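## Task

On the rack front, twelve drive blanks sit in three rows of four. Press each protruding blank fully home so it seats and latches, but leave alone the blank in the bottom row that is second counting from the left when facing the rack. The rack is loose; tilting it beyond a slight amount is a failure, and it must finish in its original position.

## Robot and tools

Robot: two YAM-style arms, left_arm and right_arm, each with a six-joint arm and a parallel two-finger gripper. Calibrated bases in the scene frame: left_arm at (+0.007, +0.260, 0) m, right_arm at (-0.011, -0.355, 0) m, both nearly unrotated. A camera stand is fixed behind them.

Frames: the scene frame has its origin at table-top height, halfway between the nominal bases; +x points out over the table, +z up, and left_arm is on the +y side (this is not the image's left). Reported end_effector_position (metres) and end_effector_quat_wxyz use the scene frame. end_effector_position is the point between the finger pads, about 1 cm short of the tips. Gripper +z runs along the fingers; fingers open and close along gripper y. Offsets you command are along each arm's own Hand target axes, not scene axes. Printed poses may be wrong by a few centimetres, more when reaching far.

Row layout (shared by execute_actions and move): one flat list of 14 numbers, each in [-1, 1]: left_arm dx, dy, dz, rx, ry, rz, opening, then right_arm the same seven. Both arms are always included. dx..rz are an offset from that arm's Hand target as it stood when the action or move began (not from the previous row), in the Hand target's own axes; 1.0 equals 0.6 m for translation or 180 degrees for rotation, and rx, ry, rz form a single rotation vector. Repeating an offset in a new call moves further. Sending six zeros re-requests the current Hand target. Opening is absolute: +1 fully open (0.093 m), -1 closed. A 0 in any slot is a real command, so resend current values to keep something unchanged.

execute_actions(actions, cameras): actions is a list of actions; each action is a list of up to 15 rows, one per 1/30 s step, and a short action repeats its final row to fill 15 steps. An empty list returns state plus all camera images. cameras picks images by name, ["all"] or [].

move(target, speed, blend, opening_speed, grip_force, blocking, cameras): drives each gripper in a straight line toward target, which is one 14-number row or a list of up to 15 rows, every row an offset from the same starting Hand targets. speed is top path speed in m/s (0.002 to 2.9, default 0.25; rotation up to twice that in rad/s), one value or one per target. blend (m) rounds corners in a list; 0 stops at each. opening_speed is per second on the -1..+1 scale, at least 0.2. grip_force is newtons per pad, 10 to 50, persisting until changed. blocking=false returns after about 0.5 s while motion continues. Paths last at least 0.5 s and are cut at 10 s; they do not avoid obstacles or the other arm. The result adds a move: line giving the ending (done, off_target, moving, held, fault) and any limits (paced = pose clipped, held = steps withheld). Unnamed arms are done.

wait(seconds 0-10, cameras): lets time pass holding commands. stop(cameras): brakes a running move. zoom_image(camera, region [x0,y0,x1,y1], at most 504x504 px) enlarges part of the newest image of cam_head_left, cam_head_right, cam_left_wrist or cam_right_wrist. read_manual(section) returns licence text only. finished_scene(scene) ends the current scene irrevocably and reports success; give the current scene number.

Cameras (672x504): cam_head_left, cam_head_right, cam_high, cam_low, cam_left_wrist, cam_right_wrist. Calibration is given per camera but may be off by a couple of degrees and millimetres.

Results: Hand target is the last commanded pose after clipping; next offsets count from it. The gripper often rests short of it; if so, send the remaining distance as an offset. grip_measured reads motor position on the -1..+1 scale (pads meet near -0.94). Joint positions end with the finger opening in metres. Joint torques include arm weight and have offsets and noise; joints 1-3 wrap at ±28 N m. Joint velocities may be summarised as within noise. MOTOR HOT appears near 75 °C; at 90 °C that arm folds and stops working for the scene.

Control quirks: each step the commanded orientation is clipped to within 40 degrees of the measured one. Friction and weight can leave the hand short, low or tilted; small moves may go sideways or not at all, so check pose after each move and correct tilt. A blocked arm keeps pushing until you command its target back behind the gripper. Avoid paths near an arm's own base.

Avoid: hard or fast contacts (force grows with speed and with how far the target lies beyond contact), tipping or shifting the unsecured rack, pushing the excluded blank, anything falling off the table, the two arms or their wrist cameras touching each other, strain on camera cables, and long pushes toward unreachable poses that heat motors.

Each tool is called after "Emit:" as name(argument=value, ...), one argument or row to a line, values as JSON.

## Session

Emit:
execute_actions(
  actions=[],
)

Scene clock: 0.00 s.
left_arm: end_effector_position=(+0.3944, +0.2656, +0.0714) grip_measured=+1.000 end_effector_quat_wxyz=(+0.505, -0.053, +0.858, +0.075) | right_arm: end_effector_position=(+0.3643, -0.3992, +0.0550) grip_measured=+1.000 end_effector_quat_wxyz=(+0.518, +0.085, +0.844, -0.110)
Joint positions: left_arm=[-0.103 1.541 0.455 0.565 -0.275 -0.069 0.093] | right_arm=[0.042 1.618 0.363 0.778 0.285 0.034 0.093]
Joint velocities: within noise
Joint torques (N m): no reading
Motor temperatures (°C): left_arm=[28 32 36 38 25 26 28] | right_arm=[25 31 35 30 29 27 26]
Heat: left arm: 38 °C; right arm: 35 °C.
Hand target: left_arm +0.3951, +0.2655, +0.0730; +0.506, -0.053, +0.858, +0.075 | right_arm +0.3686, -0.3992, +0.0633; +0.529, +0.087, +0.837, -0.109
Tool commands: left_gripper/opening=+1.0 right_gripper/opening=+1.0
camera_calibration:
cam_left_wrist: T_world_to_cam=[[0.163524, -0.983163, -0.0815553, 0.202191], [-0.796314, -0.082742, -0.599197, 0.419166], [0.58236, 0.162927, -0.796437, -0.129714], [0, 0, 0, 1]] pos_world=[0.376265, 0.254603, 0.164344]
cam_right_wrist: T_world_to_cam=[[-0.250205, -0.962886, 0.101231, -0.298688], [-0.777623, 0.137566, -0.613496, 0.409015], [0.576801, -0.232219, -0.783183, -0.175189], [0, 0, 0, 1]] pos_world=[0.344376, -0.384551, 0.14396]

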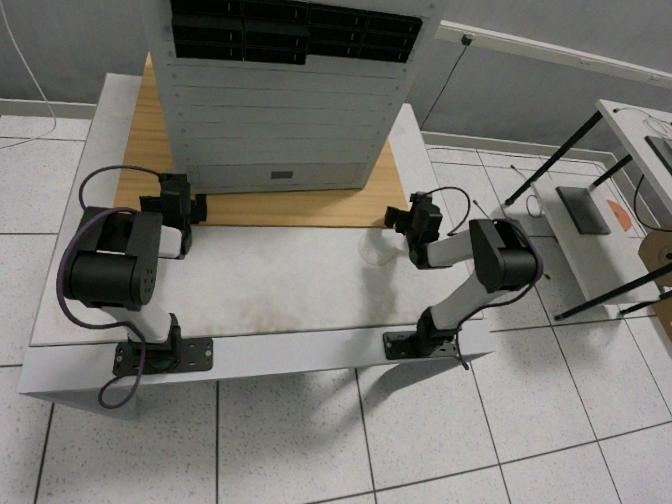

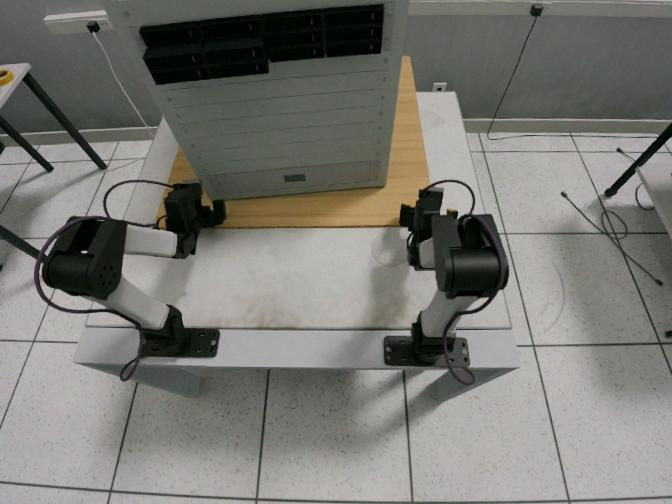

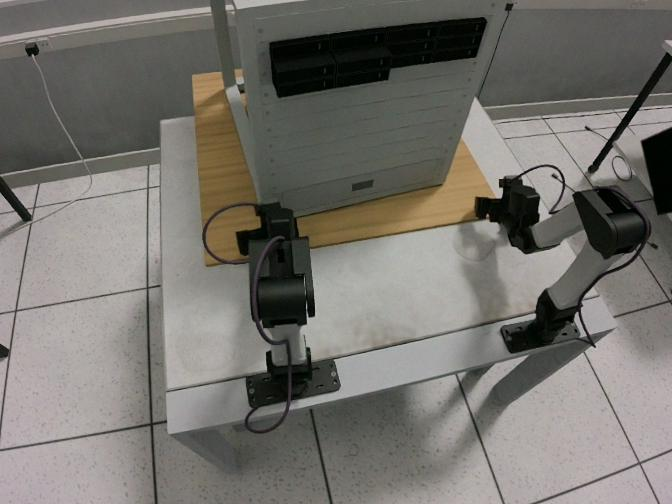

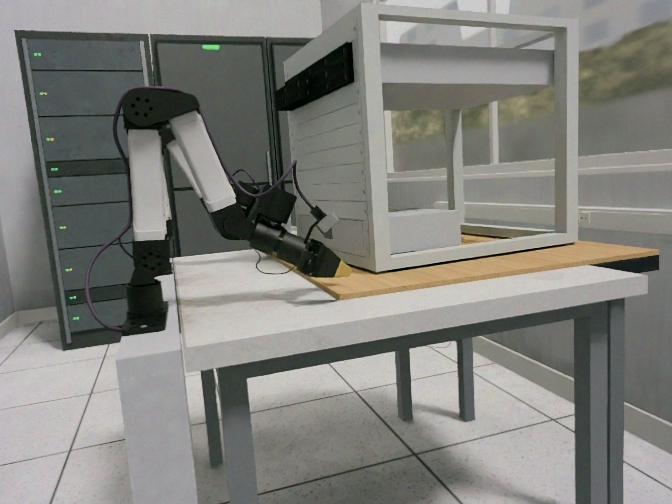

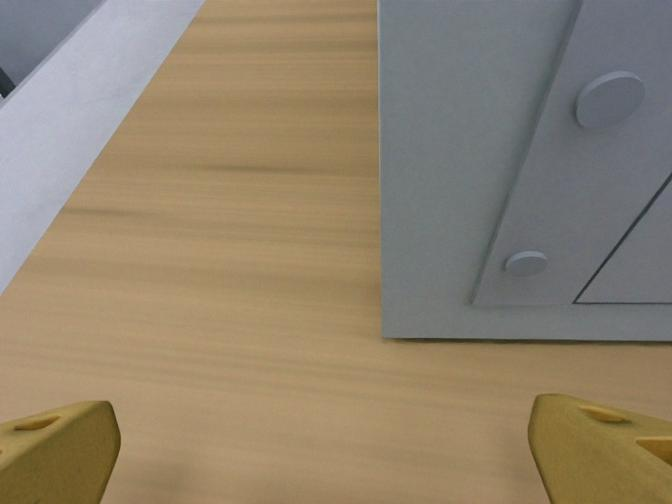

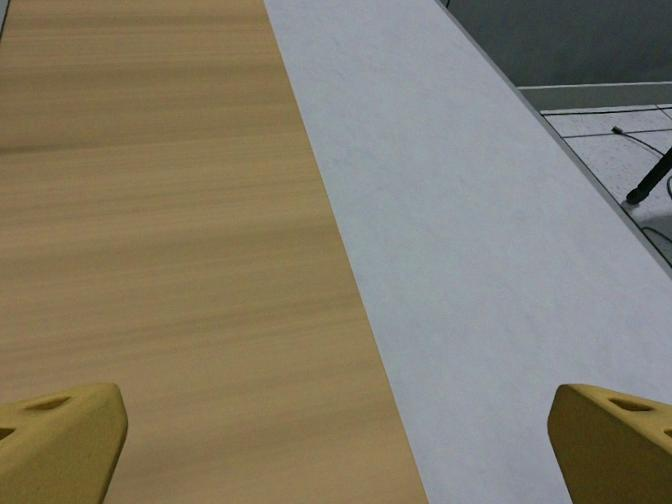

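Emit:
zoom_image(
  camera="cam_head_left",
  region=[150, 0, 450, 80],
)

Emit:
zoom_image(
  camera="cam_head_right",
  region=[130, 0, 400, 90],
)

Emit:
zoom_image(
  camera="cam_high",
  region=[250, 0, 510, 110],
)

Emit:
zoom_image(
  camera="cam_low",
  region=[260, 30, 380, 120],
)

Scaled by 1.680 from the camera's 672x504 image, which has a finer 960x720 frame.

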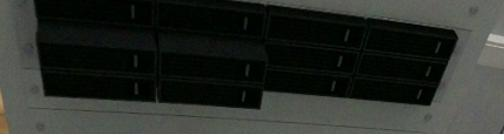

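Scaled by 1.867 from the camera's 672x504 image, which has a finer 960x720 frame.

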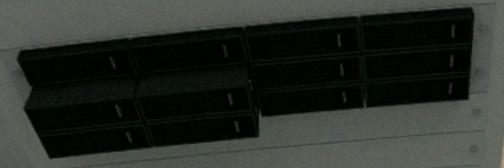

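Scaled by 1.938 from the camera's 672x504 image, which has a finer 960x720 frame.

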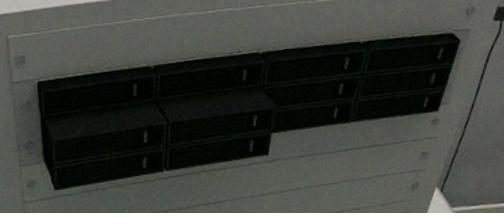

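Scaled by 4.200 from the camera's 672x504 image, which has a finer 960x720 frame.

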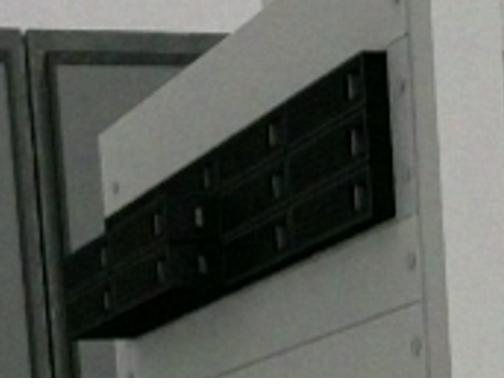

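Emit:
move(
  target=[-0.4452,-0.1168,-0.5543,-0.0927,-0.1565,0.4737,1,0,0,0,0,0,0,1],
  cameras=["cam_left_wrist","cam_low","cam_high"],
)

Scene clock: 22.47 s.
left_arm: end_effector_position=(+0.2512, +0.1385, +0.4555) grip_measured=+1.000 end_effector_quat_wxyz=(+0.490, +0.486, +0.513, +0.510) | right_arm: end_effector_position=(+0.3642, -0.3992, +0.0549) grip_measured=+1.000 end_effector_quat_wxyz=(+0.517, +0.085, +0.844, -0.110)
Joint positions: left_arm=[-1.042 0.923 1.23 -0.305 -1.09 1.567 0.093] | right_arm=[0.042 1.618 0.363 0.777 0.285 0.034 0.093]
Joint torques (N m): left_arm=[-0.31 -0.27 7.86 1.77 -0.24 0.03] | right_arm=[-0.13 -6.41 5 1.85 0.21 0.05]
Motor temperatures (°C): left_arm=[28 33 39 43 25 26 28] | right_arm=[25 32 36 33 29 27 26]
Heat: left arm: 43 °C; right arm: 36 °C.
Hand target: left_arm +0.2500, +0.1401, +0.4604; +0.486, +0.486, +0.514, +0.514 | right_arm +0.3686, -0.3992, +0.0632; +0.529, +0.087, +0.837, -0.109
Off the commanded pose: left_arm 0.005 m, 1 deg | right_arm 0.009 m, 2 deg.
move: done
camera_calibration:
cam_left_wrist: T_world_to_cam=[[0.000835239, 0.00155875, -0.999998, 0.45483], [-0.454873, 0.890556, 0.00100823, 0.0307674], [0.890556, 0.454872, 0.00145286, -0.201051], [0, 0, 0, 1]] pos_world=[0.192662, 0.0633432, 0.455091]
Images, in order (width x height): cam_high 672x504, cam_low 672x504, cam_left_wrist 672x504.

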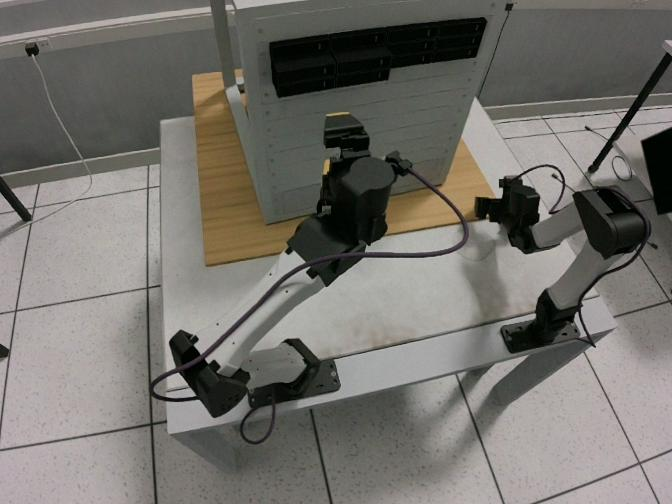

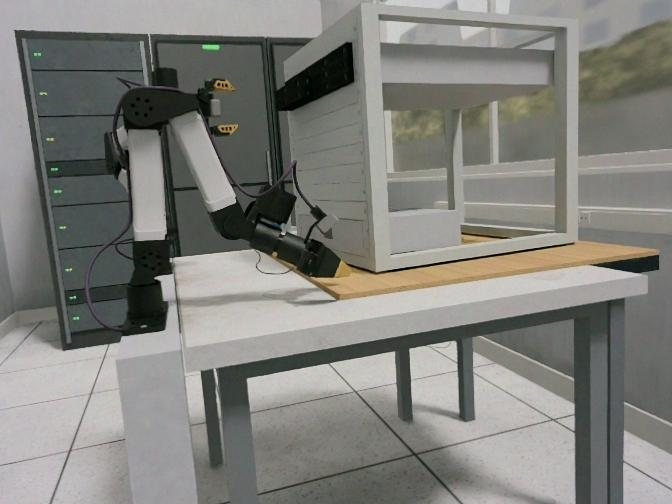

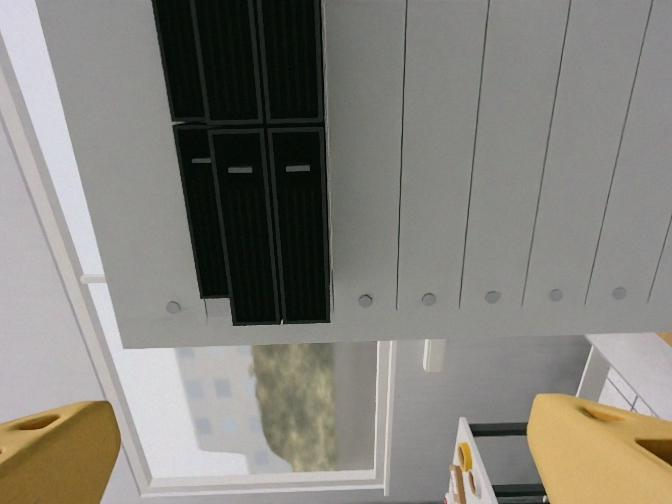

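Emit:
move(
  target=[0.013,0.0217,0.165,0,0,0,0.31,0,0,0,0,0,0,1],
  cameras=["cam_left_wrist","cam_low","cam_high"],
)

Scene clock: 29.70 s.
left_arm: end_effector_position=(+0.3468, +0.1550, +0.4623) grip_measured=+0.312 end_effector_quat_wxyz=(+0.473, +0.492, +0.518, +0.516) | right_arm: end_effector_position=(+0.3642, -0.3992, +0.0549) grip_measured=+1.000 end_effector_quat_wxyz=(+0.517, +0.085, +0.844, -0.110)
Joint positions: left_arm=[-0.597 1.137 1.369 -0.26 -0.668 1.572 0.06] | right_arm=[0.042 1.618 0.363 0.777 0.285 0.034 0.093]
Joint torques (N m): left_arm=[0.77 -2.25 8.65 2.28 0.06 -0.05] | right_arm=[-0.24 -6.67 4.98 1.83 0.12 0]
Heat: left arm: 43 °C; right arm: 36 °C.
Hand target: left_arm +0.3484, +0.1534, +0.4734; +0.486, +0.486, +0.514, +0.514 | right_arm +0.3686, -0.3992, +0.0632; +0.529, +0.087, +0.837, -0.109
Off the commanded pose: left_arm 0.011 m, 2 deg | right_arm 0.009 m, 2 deg.
move: off_target (left_arm)
camera_calibration:
cam_left_wrist: T_world_to_cam=[[-0.0231683, 0.0241503, -0.99944, 0.466048], [-0.474043, 0.879911, 0.032251, 0.053388], [0.880197, 0.474525, -0.00893775, -0.288352], [0, 0, 0, 1]] pos_world=[0.289912, 0.0785981, 0.461488]
Images, in order (width x height): cam_high 672x504, cam_low 672x504, cam_left_wrist 672x504.

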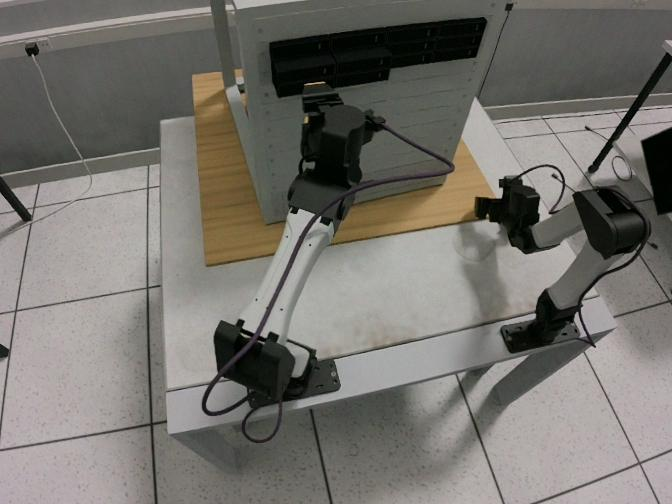

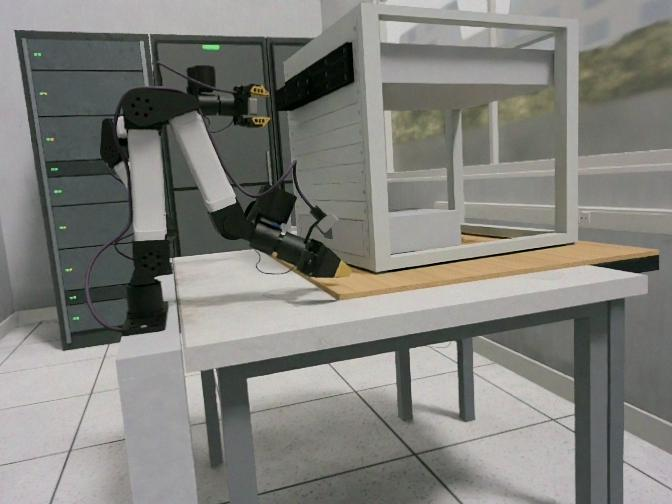

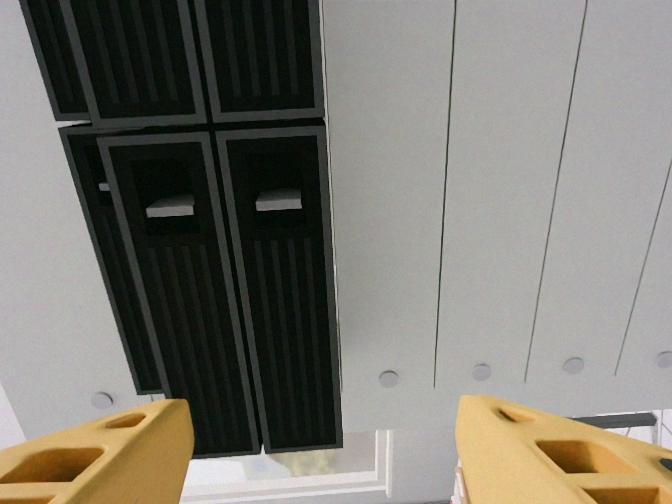

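Emit:
move(
  target=[
    [0,0.012,0,-0.008,0,0,0.31,0,0,0,0,0,0,1],
    [0,0.012,0.075,-0.008,0,0,0.31,0,0,0,0,0,0,1],
  ],
  speed=[0.1,0.05],
  cameras=["cam_left_wrist","cam_low","cam_high"],
)

Scene clock: 35.67 s.
left_arm: end_effector_position=(+0.3905, +0.1579, +0.4697) grip_measured=+0.312 end_effector_quat_wxyz=(+0.479, +0.485, +0.513, +0.521) | right_arm: end_effector_position=(+0.3642, -0.3992, +0.0549) grip_measured=+1.000 end_effector_quat_wxyz=(+0.517, +0.085, +0.844, -0.110)
Joint positions: left_arm=[-0.486 1.262 1.447 -0.183 -0.557 1.585 0.06] | right_arm=[0.042 1.618 0.363 0.777 0.285 0.034 0.093]
Joint torques (N m): left_arm=[0.75 -3.28 8.88 2.34 0.11 -0.04] | right_arm=[-0.34 -6.78 5.15 1.87 0.13 0.07]
Heat: left arm: 44 °C; right arm: 37 °C.
Hand target: left_arm +0.3933, +0.1559, +0.4806; +0.492, +0.480, +0.507, +0.520 | right_arm +0.3686, -0.3992, +0.0632; +0.529, +0.087, +0.837, -0.109
Off the commanded pose: left_arm 0.011 m, 2 deg | right_arm 0.009 m, 2 deg.
move: off_target (left_arm)
camera_calibration:
cam_left_wrist: T_world_to_cam=[[0.000582427, 0.0208533, -0.999782, 0.465776], [-0.474872, 0.879869, 0.0180755, 0.0783807], [0.880055, 0.474758, 0.0104151, -0.33718], [0, 0, 0, 1]] pos_world=[0.333687, 0.0814014, 0.46777]
Images, in order (width x height): cam_high 672x504, cam_low 672x504, cam_left_wrist 672x504.

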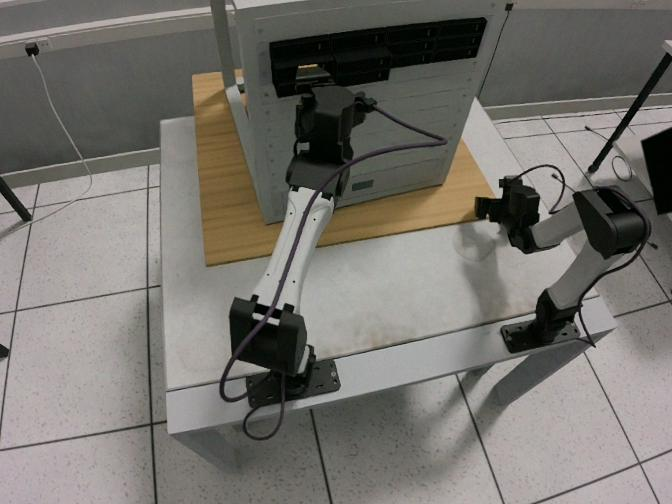

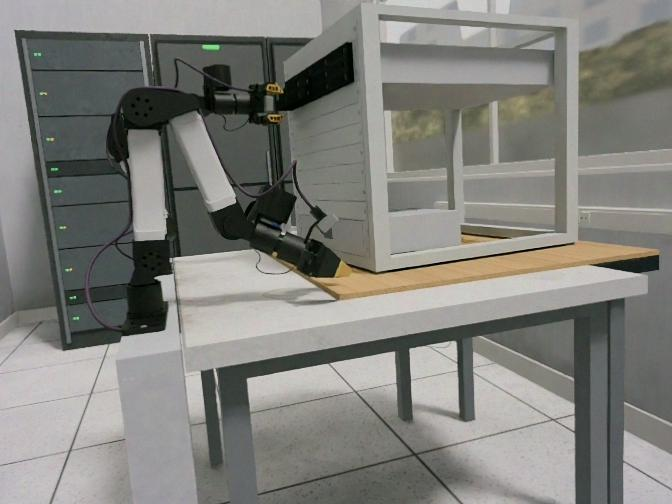

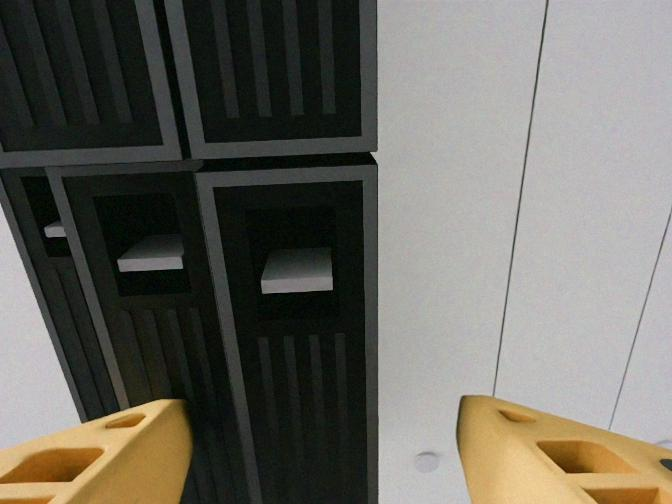

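Emit:
move(
  target=[0,0,0.033,0,0,0,0.31,0,0,0,0,0,0,1],
  speed=0.05,
  cameras=["cam_left_wrist","cam_low"],
)

Scene clock: 37.47 s.
left_arm: end_effector_position=(+0.4089, +0.1609, +0.4711) grip_measured=+0.312 end_effector_quat_wxyz=(+0.478, +0.483, +0.515, +0.523) | right_arm: end_effector_position=(+0.3642, -0.3992, +0.0549) grip_measured=+1.000 end_effector_quat_wxyz=(+0.517, +0.085, +0.844, -0.110)
Joint positions: left_arm=[-0.448 1.319 1.491 -0.168 -0.527 1.585 0.06] | right_arm=[0.042 1.618 0.363 0.777 0.285 0.034 0.093]
Joint torques (N m): left_arm=[0.77 -3.48 8.98 2.37 0.2 -0.05] | right_arm=[0.02 -6.48 5 1.88 0.18 0.03]
Heat: left arm: 44 °C; right arm: 37 °C.
Hand target: left_arm +0.4131, +0.1571, +0.4811; +0.492, +0.480, +0.507, +0.520 | right_arm +0.3686, -0.3992, +0.0632; +0.529, +0.087, +0.837, -0.109
Off the commanded pose: left_arm 0.011 m, 2 deg | right_arm 0.009 m, 2 deg.
move: off_target (left_arm)
camera_calibration:
cam_left_wrist: T_world_to_cam=[[0.00153281, 0.020451, -0.99979, 0.466814], [-0.482593, 0.875676, 0.0171723, 0.0887358], [0.875843, 0.482465, 0.0112118, -0.354729], [0, 0, 0, 1]] pos_world=[0.352795, 0.0838939, 0.469169]
Images, in order (width x height): cam_low 672x504, cam_left_wrist 672x504.

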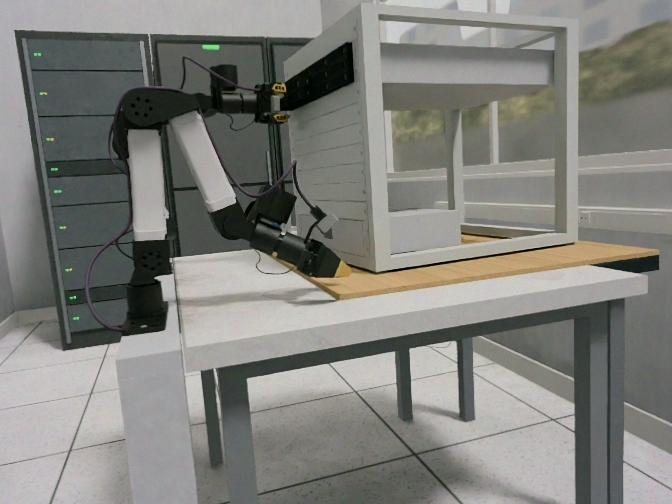

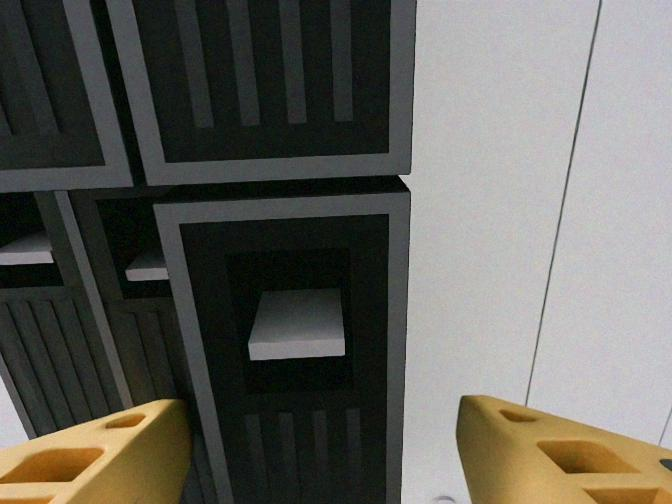

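Emit:
move(
  target=[-0.004,0,0.02,0,0,0,0.31,0,0,0,0,0,0,1],
  speed=0.04,
  cameras=["cam_left_wrist","cam_low"],
)

Emit:
move(
  target=[0,0,0.014,0,0,0,0.31,0,0,0,0,0,0,1],
  speed=0.04,
  cameras=["cam_left_wrist","cam_low"],
)

Scene clock: 39.97 s.
left_arm: end_effector_position=(+0.4153, +0.1605, +0.4723) grip_measured=+0.311 end_effector_quat_wxyz=(+0.476, +0.483, +0.516, +0.523) | right_arm: end_effector_position=(+0.3642, -0.3992, +0.0549) grip_measured=+1.000 end_effector_quat_wxyz=(+0.517, +0.085, +0.844, -0.110)
Joint positions: left_arm=[-0.44 1.344 1.518 -0.175 -0.521 1.585 0.06] | right_arm=[0.042 1.618 0.363 0.777 0.285 0.034 0.093]
Joint torques (N m): left_arm=[1.22 -2.11 9.33 2.53 0.27 -0.05] | right_arm=[-0.13 -6.52 5.08 1.86 0.13 0.02]
Heat: left arm: 45 °C; right arm: 37 °C.
Hand target: left_arm +0.4252, +0.1554, +0.4815; +0.492, +0.480, +0.507, +0.520 | right_arm +0.3686, -0.3992, +0.0632; +0.529, +0.087, +0.837, -0.109
Off the commanded pose: left_arm 0.014 m, 2 deg | right_arm 0.009 m, 2 deg.
move: off_target (left_arm)
camera_calibration:
cam_left_wrist: T_world_to_cam=[[-0.00201298, 0.0220646, -0.999755, 0.469238], [-0.484201, 0.874721, 0.0202801, 0.0914894], [0.874954, 0.484123, 0.00892293, -0.358941], [0, 0, 0, 1]] pos_world=[0.359301, 0.0833904, 0.470471]
Images, in order (width x height): cam_low 672x504, cam_left_wrist 672x504.

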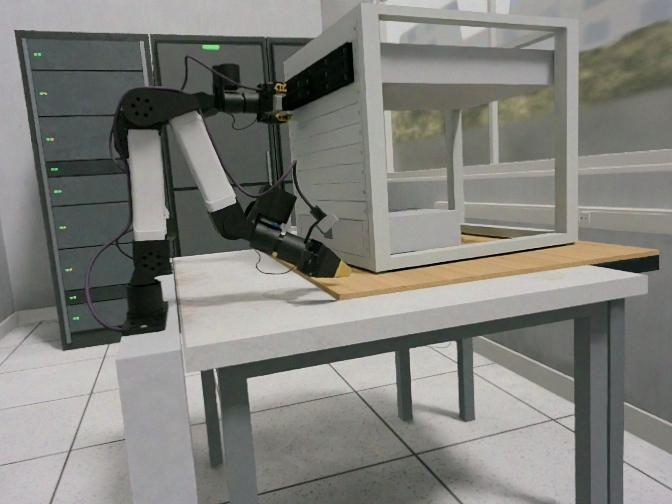

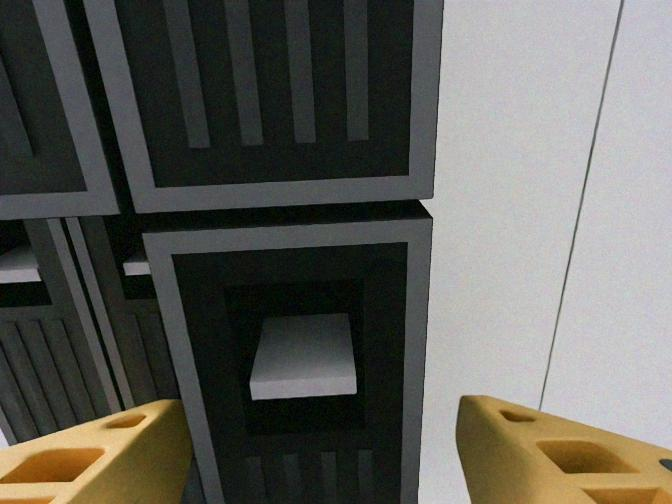

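Scene clock: 40.77 s.
left_arm: end_effector_position=(+0.4158, +0.1603, +0.4722) grip_measured=+0.311 end_effector_quat_wxyz=(+0.471, +0.488, +0.518, +0.522) | right_arm: end_effector_position=(+0.3642, -0.3992, +0.0549) grip_measured=+1.000 end_effector_quat_wxyz=(+0.517, +0.085, +0.844, -0.110)
Joint positions: left_arm=[-0.44 1.35 1.535 -0.199 -0.521 1.585 0.06] | right_arm=[0.042 1.618 0.363 0.777 0.285 0.034 0.093]
Joint torques (N m): left_arm=[2.45 -0.43 9.25 2.85 0.4 -0.05] | right_arm=[-0.08 -6.71 4.9 1.88 0.16 0.03]
Heat: left arm: 45 °C; right arm: 37 °C.
Hand target: left_arm +0.4336, +0.1558, +0.4817; +0.492, +0.480, +0.507, +0.520 | right_arm +0.3686, -0.3992, +0.0632; +0.529, +0.087, +0.837, -0.109
Off the commanded pose: left_arm 0.021 m, 3 deg | right_arm 0.009 m, 2 deg.
move: off_target (left_arm)
camera_calibration:
cam_left_wrist: T_world_to_cam=[[-0.0140765, 0.0274259, -0.999525, 0.473134], [-0.483856, 0.874605, 0.0308125, 0.0867963], [0.875034, 0.48406, 0.000958797, -0.355479], [0, 0, 0, 1]] pos_world=[0.359714, 0.0831847, 0.470575]
Images, in order (width x height): cam_low 672x504, cam_left_wrist 672x504.

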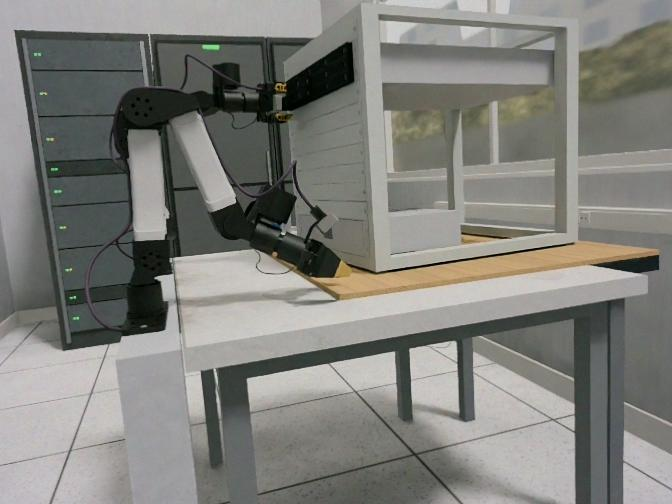

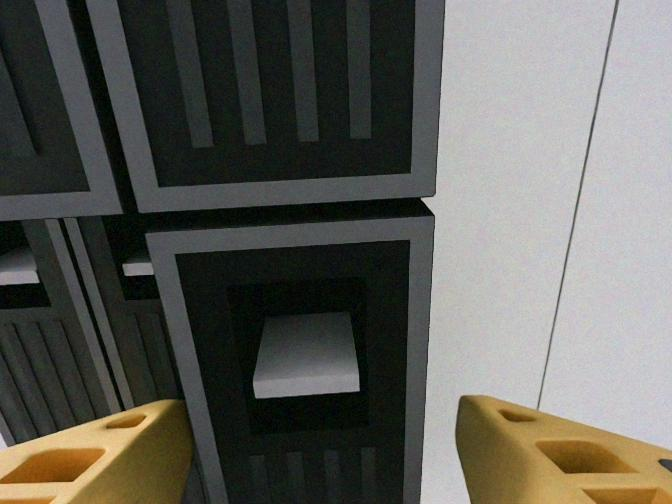

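Emit:
move(
  target=[0,0,0.025,0,0,0,0.31,0,0,0,0,0,0,1],
  speed=0.04,
  cameras=["cam_left_wrist","cam_low"],
)

Emit:
zoom_image(
  camera="cam_left_wrist",
  region=[0, 180, 250, 420],
)

Scene clock: 43.13 s.
left_arm: end_effector_position=(+0.4183, +0.1599, +0.4699) grip_measured=+0.310 end_effector_quat_wxyz=(+0.463, +0.498, +0.519, +0.517) | right_arm: end_effector_position=(+0.3642, -0.3992, +0.0549) grip_measured=+1.000 end_effector_quat_wxyz=(+0.517, +0.085, +0.844, -0.110)
Joint positions: left_arm=[-0.434 1.364 1.563 -0.241 -0.51 1.584 0.06] | right_arm=[0.042 1.618 0.363 0.777 0.285 0.034 0.093]
Joint torques (N m): left_arm=[3.93 2.02 9.4 3.37 0.49 -0.04] | right_arm=[-0.08 -6.67 5.08 1.9 0.25 0.06]
Heat: left arm: 46 °C; right arm: 37 °C.
Hand target: left_arm +0.4485, +0.1567, +0.4821; +0.492, +0.480, +0.507, +0.520 | right_arm +0.3686, -0.3992, +0.0632; +0.529, +0.087, +0.837, -0.109
Off the commanded pose: left_arm 0.033 m, 4 deg | right_arm 0.009 m, 2 deg.
move: off_target (left_arm)
camera_calibration:
cam_left_wrist: T_world_to_cam=[[-0.0395432, 0.0388875, -0.998461, 0.479237], [-0.478146, 0.876675, 0.0530808, 0.075202], [0.87739, 0.479509, -0.0160727, -0.349819], [0, 0, 0, 1]] pos_world=[0.361836, 0.0831771, 0.468885]
Images, in order (width x height): cam_low 672x504, cam_left_wrist 672x504.

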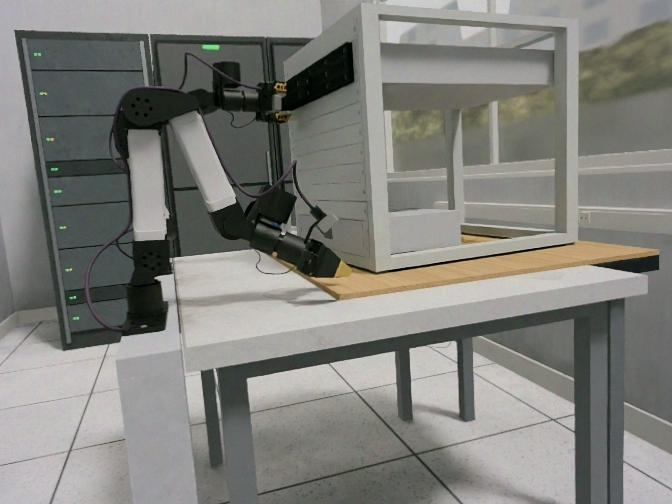

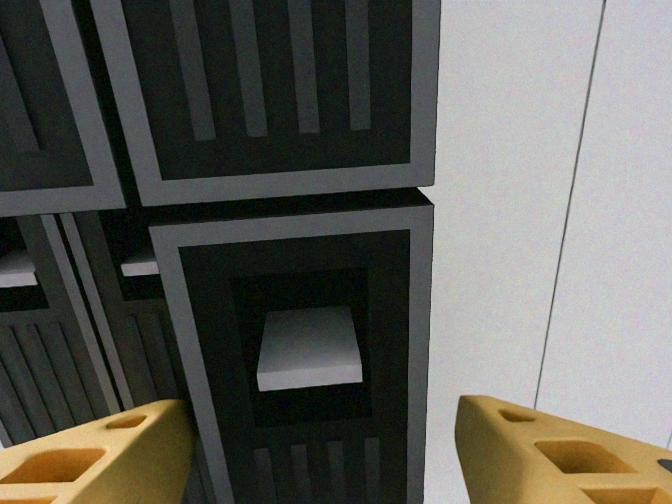

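Scaled by 2.016 from the camera's 672x504 image, which has a finer 960x720 frame.

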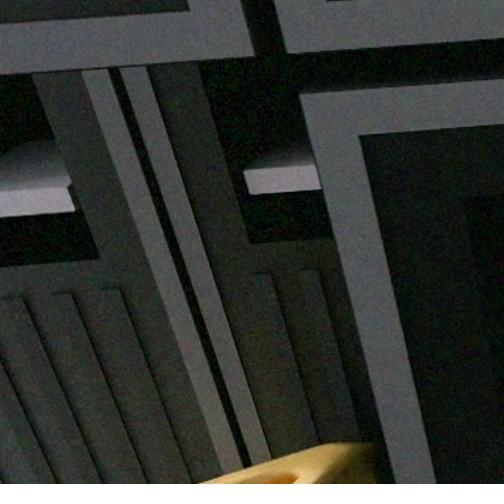

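Emit:
move(
  target=[0,0,-0.17,0,0,0,0.31,0,0,0,0,0,0,1],
  speed=0.15,
  cameras=["cam_left_wrist","cam_low"],
)

Emit:
zoom_image(
  camera="cam_left_wrist",
  region=[20, 80, 350, 330],
)

Scene clock: 46.80 s.
left_arm: end_effector_position=(+0.3466, +0.1516, +0.4888) grip_measured=+0.310 end_effector_quat_wxyz=(+0.505, +0.470, +0.505, +0.519) | right_arm: end_effector_position=(+0.3642, -0.3992, +0.0549) grip_measured=+1.000 end_effector_quat_wxyz=(+0.517, +0.085, +0.844, -0.110)
Joint positions: left_arm=[-0.598 1.152 1.415 -0.204 -0.648 1.586 0.06] | right_arm=[0.042 1.618 0.363 0.777 0.285 0.034 0.093]
Joint torques (N m): left_arm=[-0.31 -3.69 4.83 2.02 -0.18 0] | right_arm=[0.01 -6.52 5.12 1.88 0.2 0.06]
Motor temperatures (°C): left_arm=[28 32 41 48 25 26 27] | right_arm=[25 33 37 34 29 27 26]
Heat: left arm: 48 °C; right arm: 37 °C.
Hand target: left_arm +0.3467, +0.1511, +0.4796; +0.492, +0.480, +0.507, +0.520 | right_arm +0.3686, -0.3992, +0.0632; +0.529, +0.087, +0.837, -0.109
Off the commanded pose: left_arm 0.009 m, 2 deg | right_arm 0.009 m, 2 deg.
move: done
camera_calibration:
cam_left_wrist: T_world_to_cam=[[0.048043, -0.0112192, -0.998782, 0.47297], [-0.455955, 0.88943, -0.0319231, 0.079167], [0.888705, 0.456934, 0.0376155, -0.309371], [0, 0, 0, 1]] pos_world=[0.288314, 0.076255, 0.486559]
Images, in order (width x height): cam_low 672x504, cam_left_wrist 672x504.

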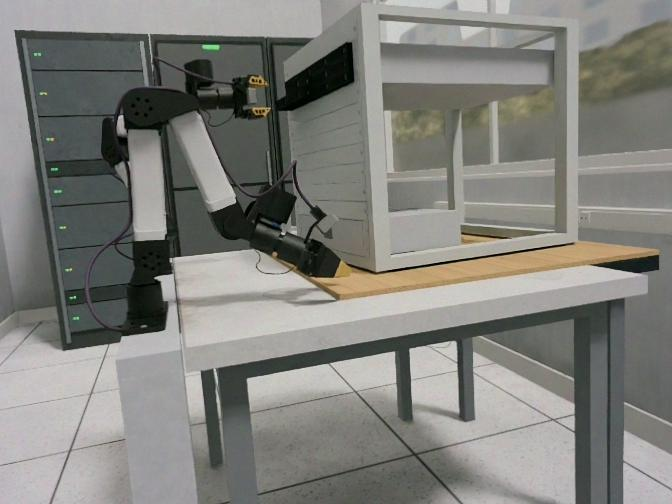

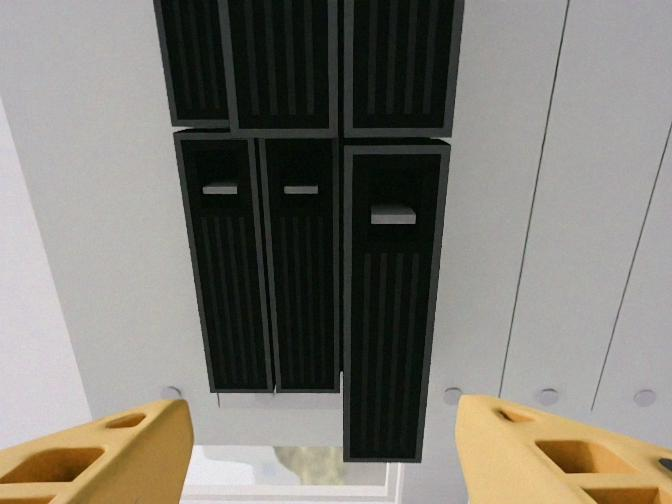

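Scaled by 1.527 from the camera's 672x504 image, which has a finer 960x720 frame.

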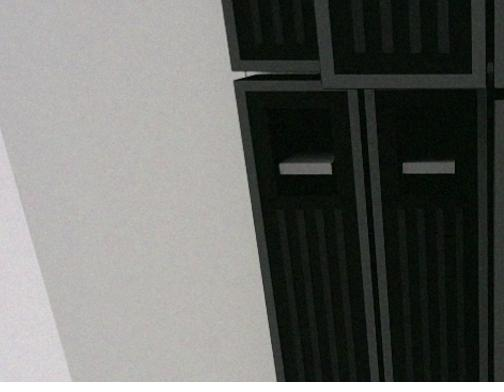

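Emit:
move(
  target=[
    [0.009,-0.051,0,0,0,0,0.31,0,0,0,0,0,0,1],
    [0.009,-0.051,0.03,0,0,0,0.31,0,0,0,0,0,0,1],
  ],
  speed=[0.12,0.06],
  cameras=["cam_left_wrist"],
)

Scene clock: 50.60 s.
left_arm: end_effector_position=(+0.3625, +0.1597, +0.4453) grip_measured=+0.310 end_effector_quat_wxyz=(+0.485, +0.480, +0.512, +0.522) | right_arm: end_effector_position=(+0.3642, -0.3992, +0.0549) grip_measured=+1.000 end_effector_quat_wxyz=(+0.517, +0.085, +0.844, -0.110)
Joint positions: left_arm=[-0.539 1.134 1.253 -0.102 -0.61 1.586 0.06] | right_arm=[0.042 1.618 0.363 0.777 0.285 0.034 0.093]
Joint torques (N m): left_arm=[0.76 -2.7 7.41 2.33 0.11 -0.02] | right_arm=[-0.06 -6.61 5.16 1.82 0.2 0.07]
Heat: left arm: 47 °C; right arm: 37 °C.
Hand target: left_arm +0.3651, +0.1575, +0.4495; +0.492, +0.480, +0.507, +0.520 | right_arm +0.3686, -0.3992, +0.0632; +0.529, +0.087, +0.837, -0.109
Off the commanded pose: left_arm 0.005 m, 1 deg | right_arm 0.009 m, 2 deg.
move: done
camera_calibration:
cam_left_wrist: T_world_to_cam=[[0.0135839, 0.0132933, -0.999819, 0.437928], [-0.475056, 0.87994, 0.00524514, 0.0696673], [0.879851, 0.474899, 0.0182681, -0.31656], [0, 0, 0, 1]] pos_world=[0.305673, 0.0832095, 0.443266]
Images, in order (width x height): cam_left_wrist 672x504.

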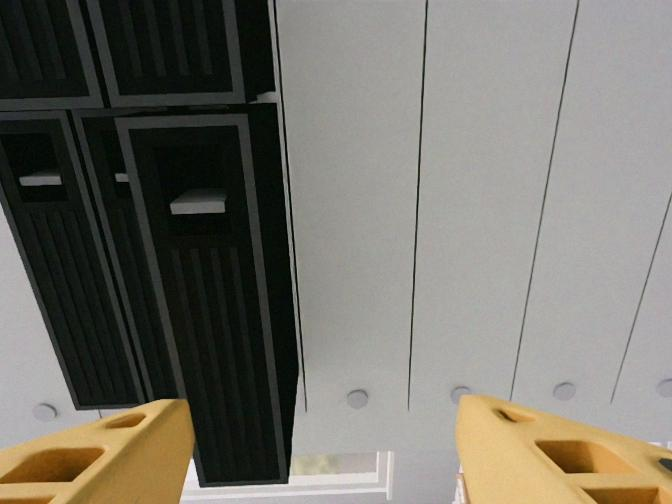

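Emit:
move(
  target=[
    [0,-0.008,0,0,0,0,0.31,0,0,0,0,0,0,1],
    [-0.004,-0.008,0.09,0,0,0,0.31,0,0,0,0,0,0,1],
  ],
  speed=[0.1,0.05],
  cameras=["cam_left_wrist","cam_low"],
)

Emit:
move(
  target=[-0.002,0,0.05,0,0,0,0.31,0,0,0,0,0,0,1],
  speed=0.04,
  cameras=["cam_left_wrist","cam_low"],
)

Scene clock: 54.83 s.
left_arm: end_effector_position=(+0.4148, +0.1624, +0.4341) grip_measured=+0.310 end_effector_quat_wxyz=(+0.475, +0.483, +0.516, +0.523) | right_arm: end_effector_position=(+0.3642, -0.3992, +0.0549) grip_measured=+1.000 end_effector_quat_wxyz=(+0.517, +0.085, +0.844, -0.110)
Joint positions: left_arm=[-0.434 1.291 1.32 -0.029 -0.517 1.586 0.06] | right_arm=[0.042 1.618 0.363 0.777 0.285 0.034 0.093]
Joint torques (N m): left_arm=[0.75 -3.54 9.4 2.39 0.23 -0.06] | right_arm=[-0.08 -6.52 5.31 1.86 0.2 0.07]
Heat: left arm: 47 °C; right arm: 37 °C.
Hand target: left_arm +0.4194, +0.1581, +0.4458; +0.492, +0.480, +0.507, +0.520 | right_arm +0.3686, -0.3992, +0.0632; +0.529, +0.087, +0.837, -0.109
Off the commanded pose: left_arm 0.013 m, 2 deg | right_arm 0.009 m, 2 deg.
move: off_target (left_arm)
camera_calibration:
cam_left_wrist: T_world_to_cam=[[-0.00237736, 0.0226774, -0.99974, 0.431077], [-0.485211, 0.874146, 0.0209824, 0.0905185], [0.874394, 0.485134, 0.00892518, -0.359057], [0, 0, 0, 1]] pos_world=[0.358903, 0.0852887, 0.43227]
Images, in order (width x height): cam_low 672x504, cam_left_wrist 672x504.

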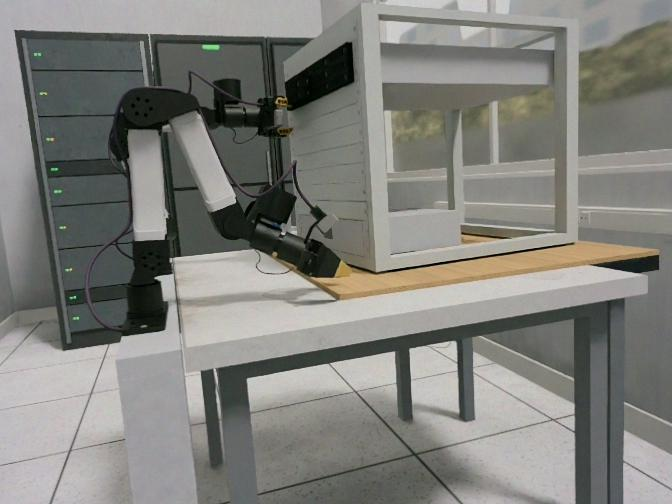

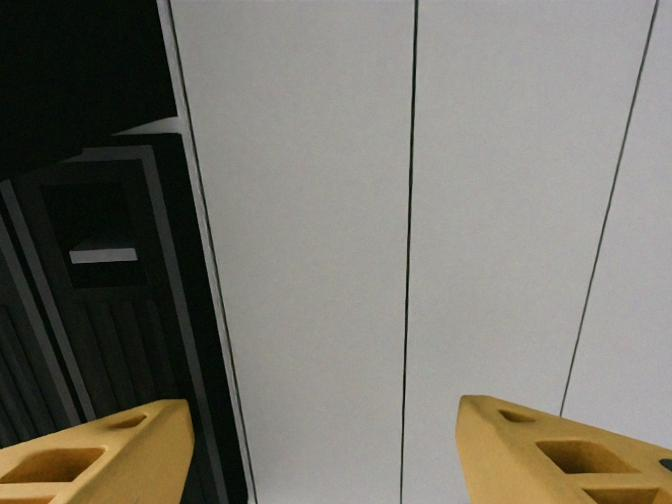

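Scene clock: 56.03 s.
left_arm: end_effector_position=(+0.4188, +0.1628, +0.4328) grip_measured=+0.310 end_effector_quat_wxyz=(+0.461, +0.495, +0.522, +0.519) | right_arm: end_effector_position=(+0.3642, -0.3992, +0.0549) grip_measured=+1.000 end_effector_quat_wxyz=(+0.517, +0.085, +0.844, -0.110)
Joint positions: left_arm=[-0.429 1.314 1.368 -0.095 -0.517 1.583 0.06] | right_arm=[0.042 1.618 0.363 0.777 0.285 0.034 0.093]
Joint torques (N m): left_arm=[4.1 2.65 10.47 3.31 0.61 -0.02] | right_arm=[-0.14 -6.61 4.96 1.85 0.18 0.05]
Heat: left arm: 48 °C; right arm: 37 °C.
Hand target: left_arm +0.4493, +0.1585, +0.4466; +0.492, +0.480, +0.507, +0.520 | right_arm +0.3686, -0.3992, +0.0632; +0.529, +0.087, +0.837, -0.109
Off the commanded pose: left_arm 0.034 m, 4 deg | right_arm 0.009 m, 2 deg.
move: off_target (left_arm)
camera_calibration:
cam_left_wrist: T_world_to_cam=[[-0.0392862, 0.0369997, -0.998543, 0.442269], [-0.48793, 0.871363, 0.0514841, 0.0806218], [0.871998, 0.489242, -0.0161793, -0.351531], [0, 0, 0, 1]] pos_world=[0.363247, 0.0853691, 0.431786]
Images, in order (width x height): cam_low 672x504, cam_left_wrist 672x504.

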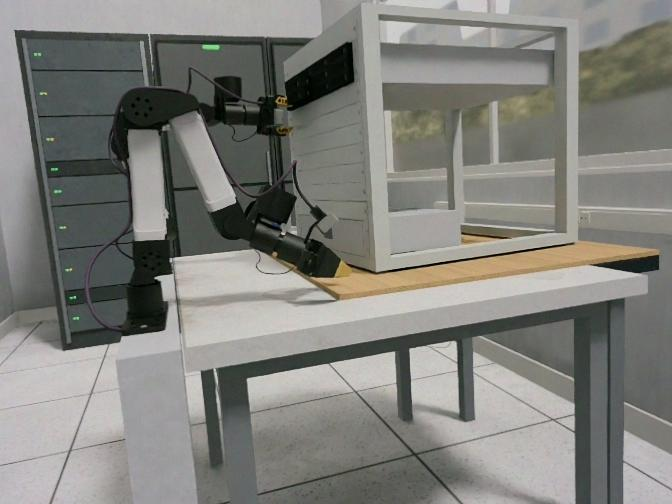

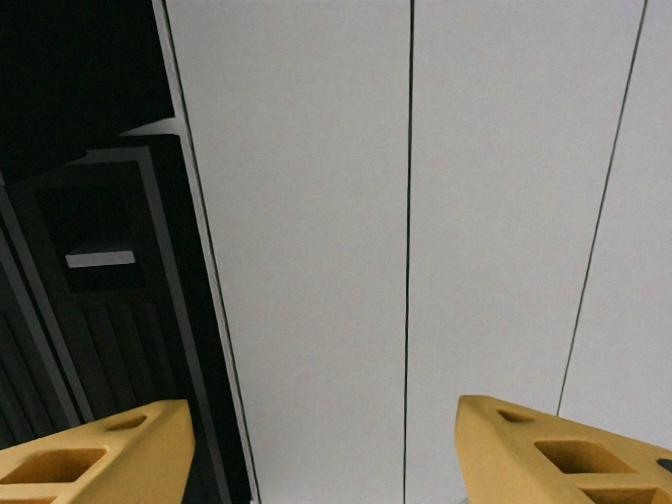

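Emit:
move(
  target=[
    [0,0,-0.16,0,0,0,0.31,0,0,0,0,0,0,1],
    [-0.187,0.055,-0.16,0,0,0,0.31,0,0,0,0,0,0,1],
  ],
  speed=0.15,
  blend=[0.02,0],
  cameras=["cam_left_wrist","cam_low","cam_high"],
)

Scene clock: 59.87 s.
left_arm: end_effector_position=(+0.3581, +0.0416, +0.4733) grip_measured=+0.310 end_effector_quat_wxyz=(+0.497, +0.481, +0.505, +0.517) | right_arm: end_effector_position=(+0.3642, -0.3992, +0.0549) grip_measured=+1.000 end_effector_quat_wxyz=(+0.517, +0.085, +0.844, -0.110)
Joint positions: left_arm=[-0.89 1.424 1.551 -0.081 -0.936 1.604 0.06] | right_arm=[0.042 1.618 0.363 0.777 0.285 0.034 0.093]
Joint torques (N m): left_arm=[-0.02 -4.77 8.84 1.82 -0.17 -0.01] | right_arm=[-0.16 -6.57 5.22 1.86 0.17 0.01]
Heat: left arm: 48 °C; right arm: 37 °C.
Hand target: left_arm +0.3589, +0.0412, +0.4773; +0.492, +0.480, +0.507, +0.520 | right_arm +0.3686, -0.3992, +0.0632; +0.529, +0.087, +0.837, -0.109
Off the commanded pose: left_arm 0.004 m, 1 deg | right_arm 0.009 m, 2 deg.
move: done
camera_calibration:
cam_left_wrist: T_world_to_cam=[[0.0272151, 0.00430198, -0.99962, 0.462878], [-0.452579, 0.891684, -0.00848419, 0.169257], [0.891309, 0.452638, 0.0262142, -0.264135], [0, 0, 0, 1]] pos_world=[0.299431, -0.0333575, 0.471063]
Images, in order (width x height): cam_high 672x504, cam_low 672x504, cam_left_wrist 672x504.

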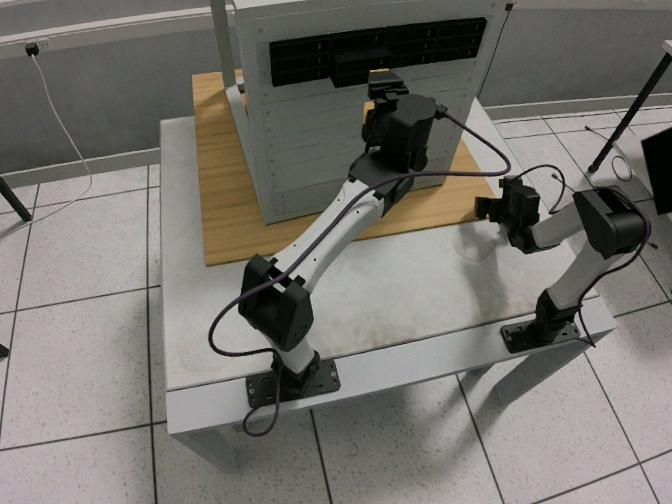

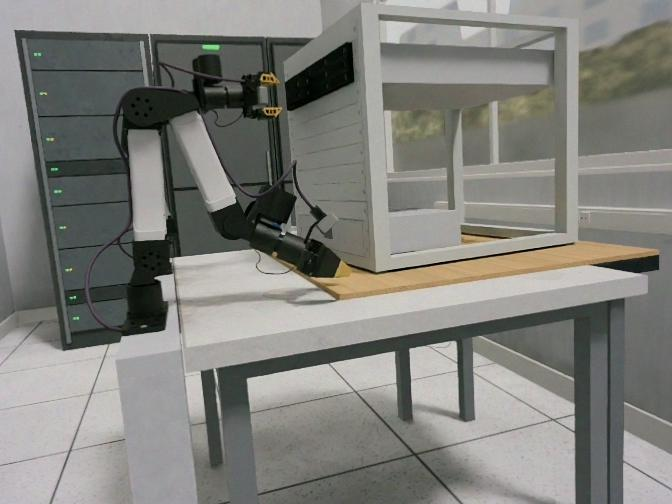

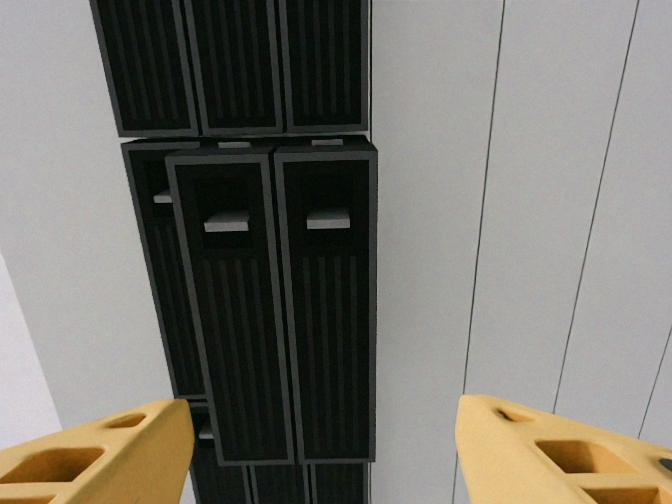

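Emit:
move(
  target=[0,0.003,0.06,0,0,0,0.31,0,0,0,0,0,0,1],
  speed=0.06,
  cameras=["cam_left_wrist"],
)

Scene clock: 63.57 s.
left_arm: end_effector_position=(+0.3911, +0.0469, +0.4770) grip_measured=+0.310 end_effector_quat_wxyz=(+0.489, +0.475, +0.510, +0.524) | right_arm: end_effector_position=(+0.3642, -0.3992, +0.0549) grip_measured=+1.000 end_effector_quat_wxyz=(+0.517, +0.085, +0.844, -0.110)
Joint positions: left_arm=[-0.805 1.507 1.641 -0.09 -0.876 1.604 0.06] | right_arm=[0.042 1.618 0.363 0.777 0.285 0.034 0.093]
Joint torques (N m): left_arm=[0.65 -5.34 8.88 1.87 0.11 -0.08] | right_arm=[-0.01 -6.6 5.14 1.91 0.16 0.06]
Heat: left arm: 47 °C; right arm: 37 °C.
Hand target: left_arm +0.3949, +0.0431, +0.4799; +0.492, +0.480, +0.507, +0.520 | right_arm +0.3686, -0.3992, +0.0632; +0.529, +0.087, +0.837, -0.109
Off the commanded pose: left_arm 0.006 m, 1 deg | right_arm 0.009 m, 2 deg.
move: done
camera_calibration:
cam_left_wrist: T_world_to_cam=[[0.0273487, 0.008761, -0.999588, 0.465477], [-0.475281, 0.879818, -0.00529239, 0.187456], [0.879409, 0.475229, 0.0282258, -0.293372], [0, 0, 0, 1]] pos_world=[0.334358, -0.0295859, 0.474558]
Images, in order (width x height): cam_left_wrist 672x504.

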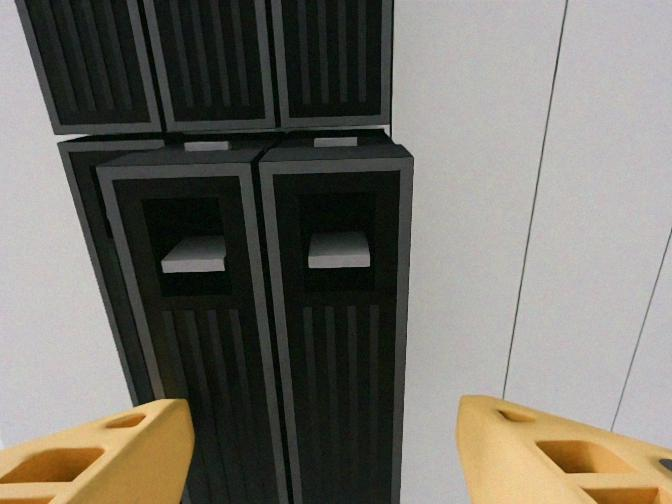

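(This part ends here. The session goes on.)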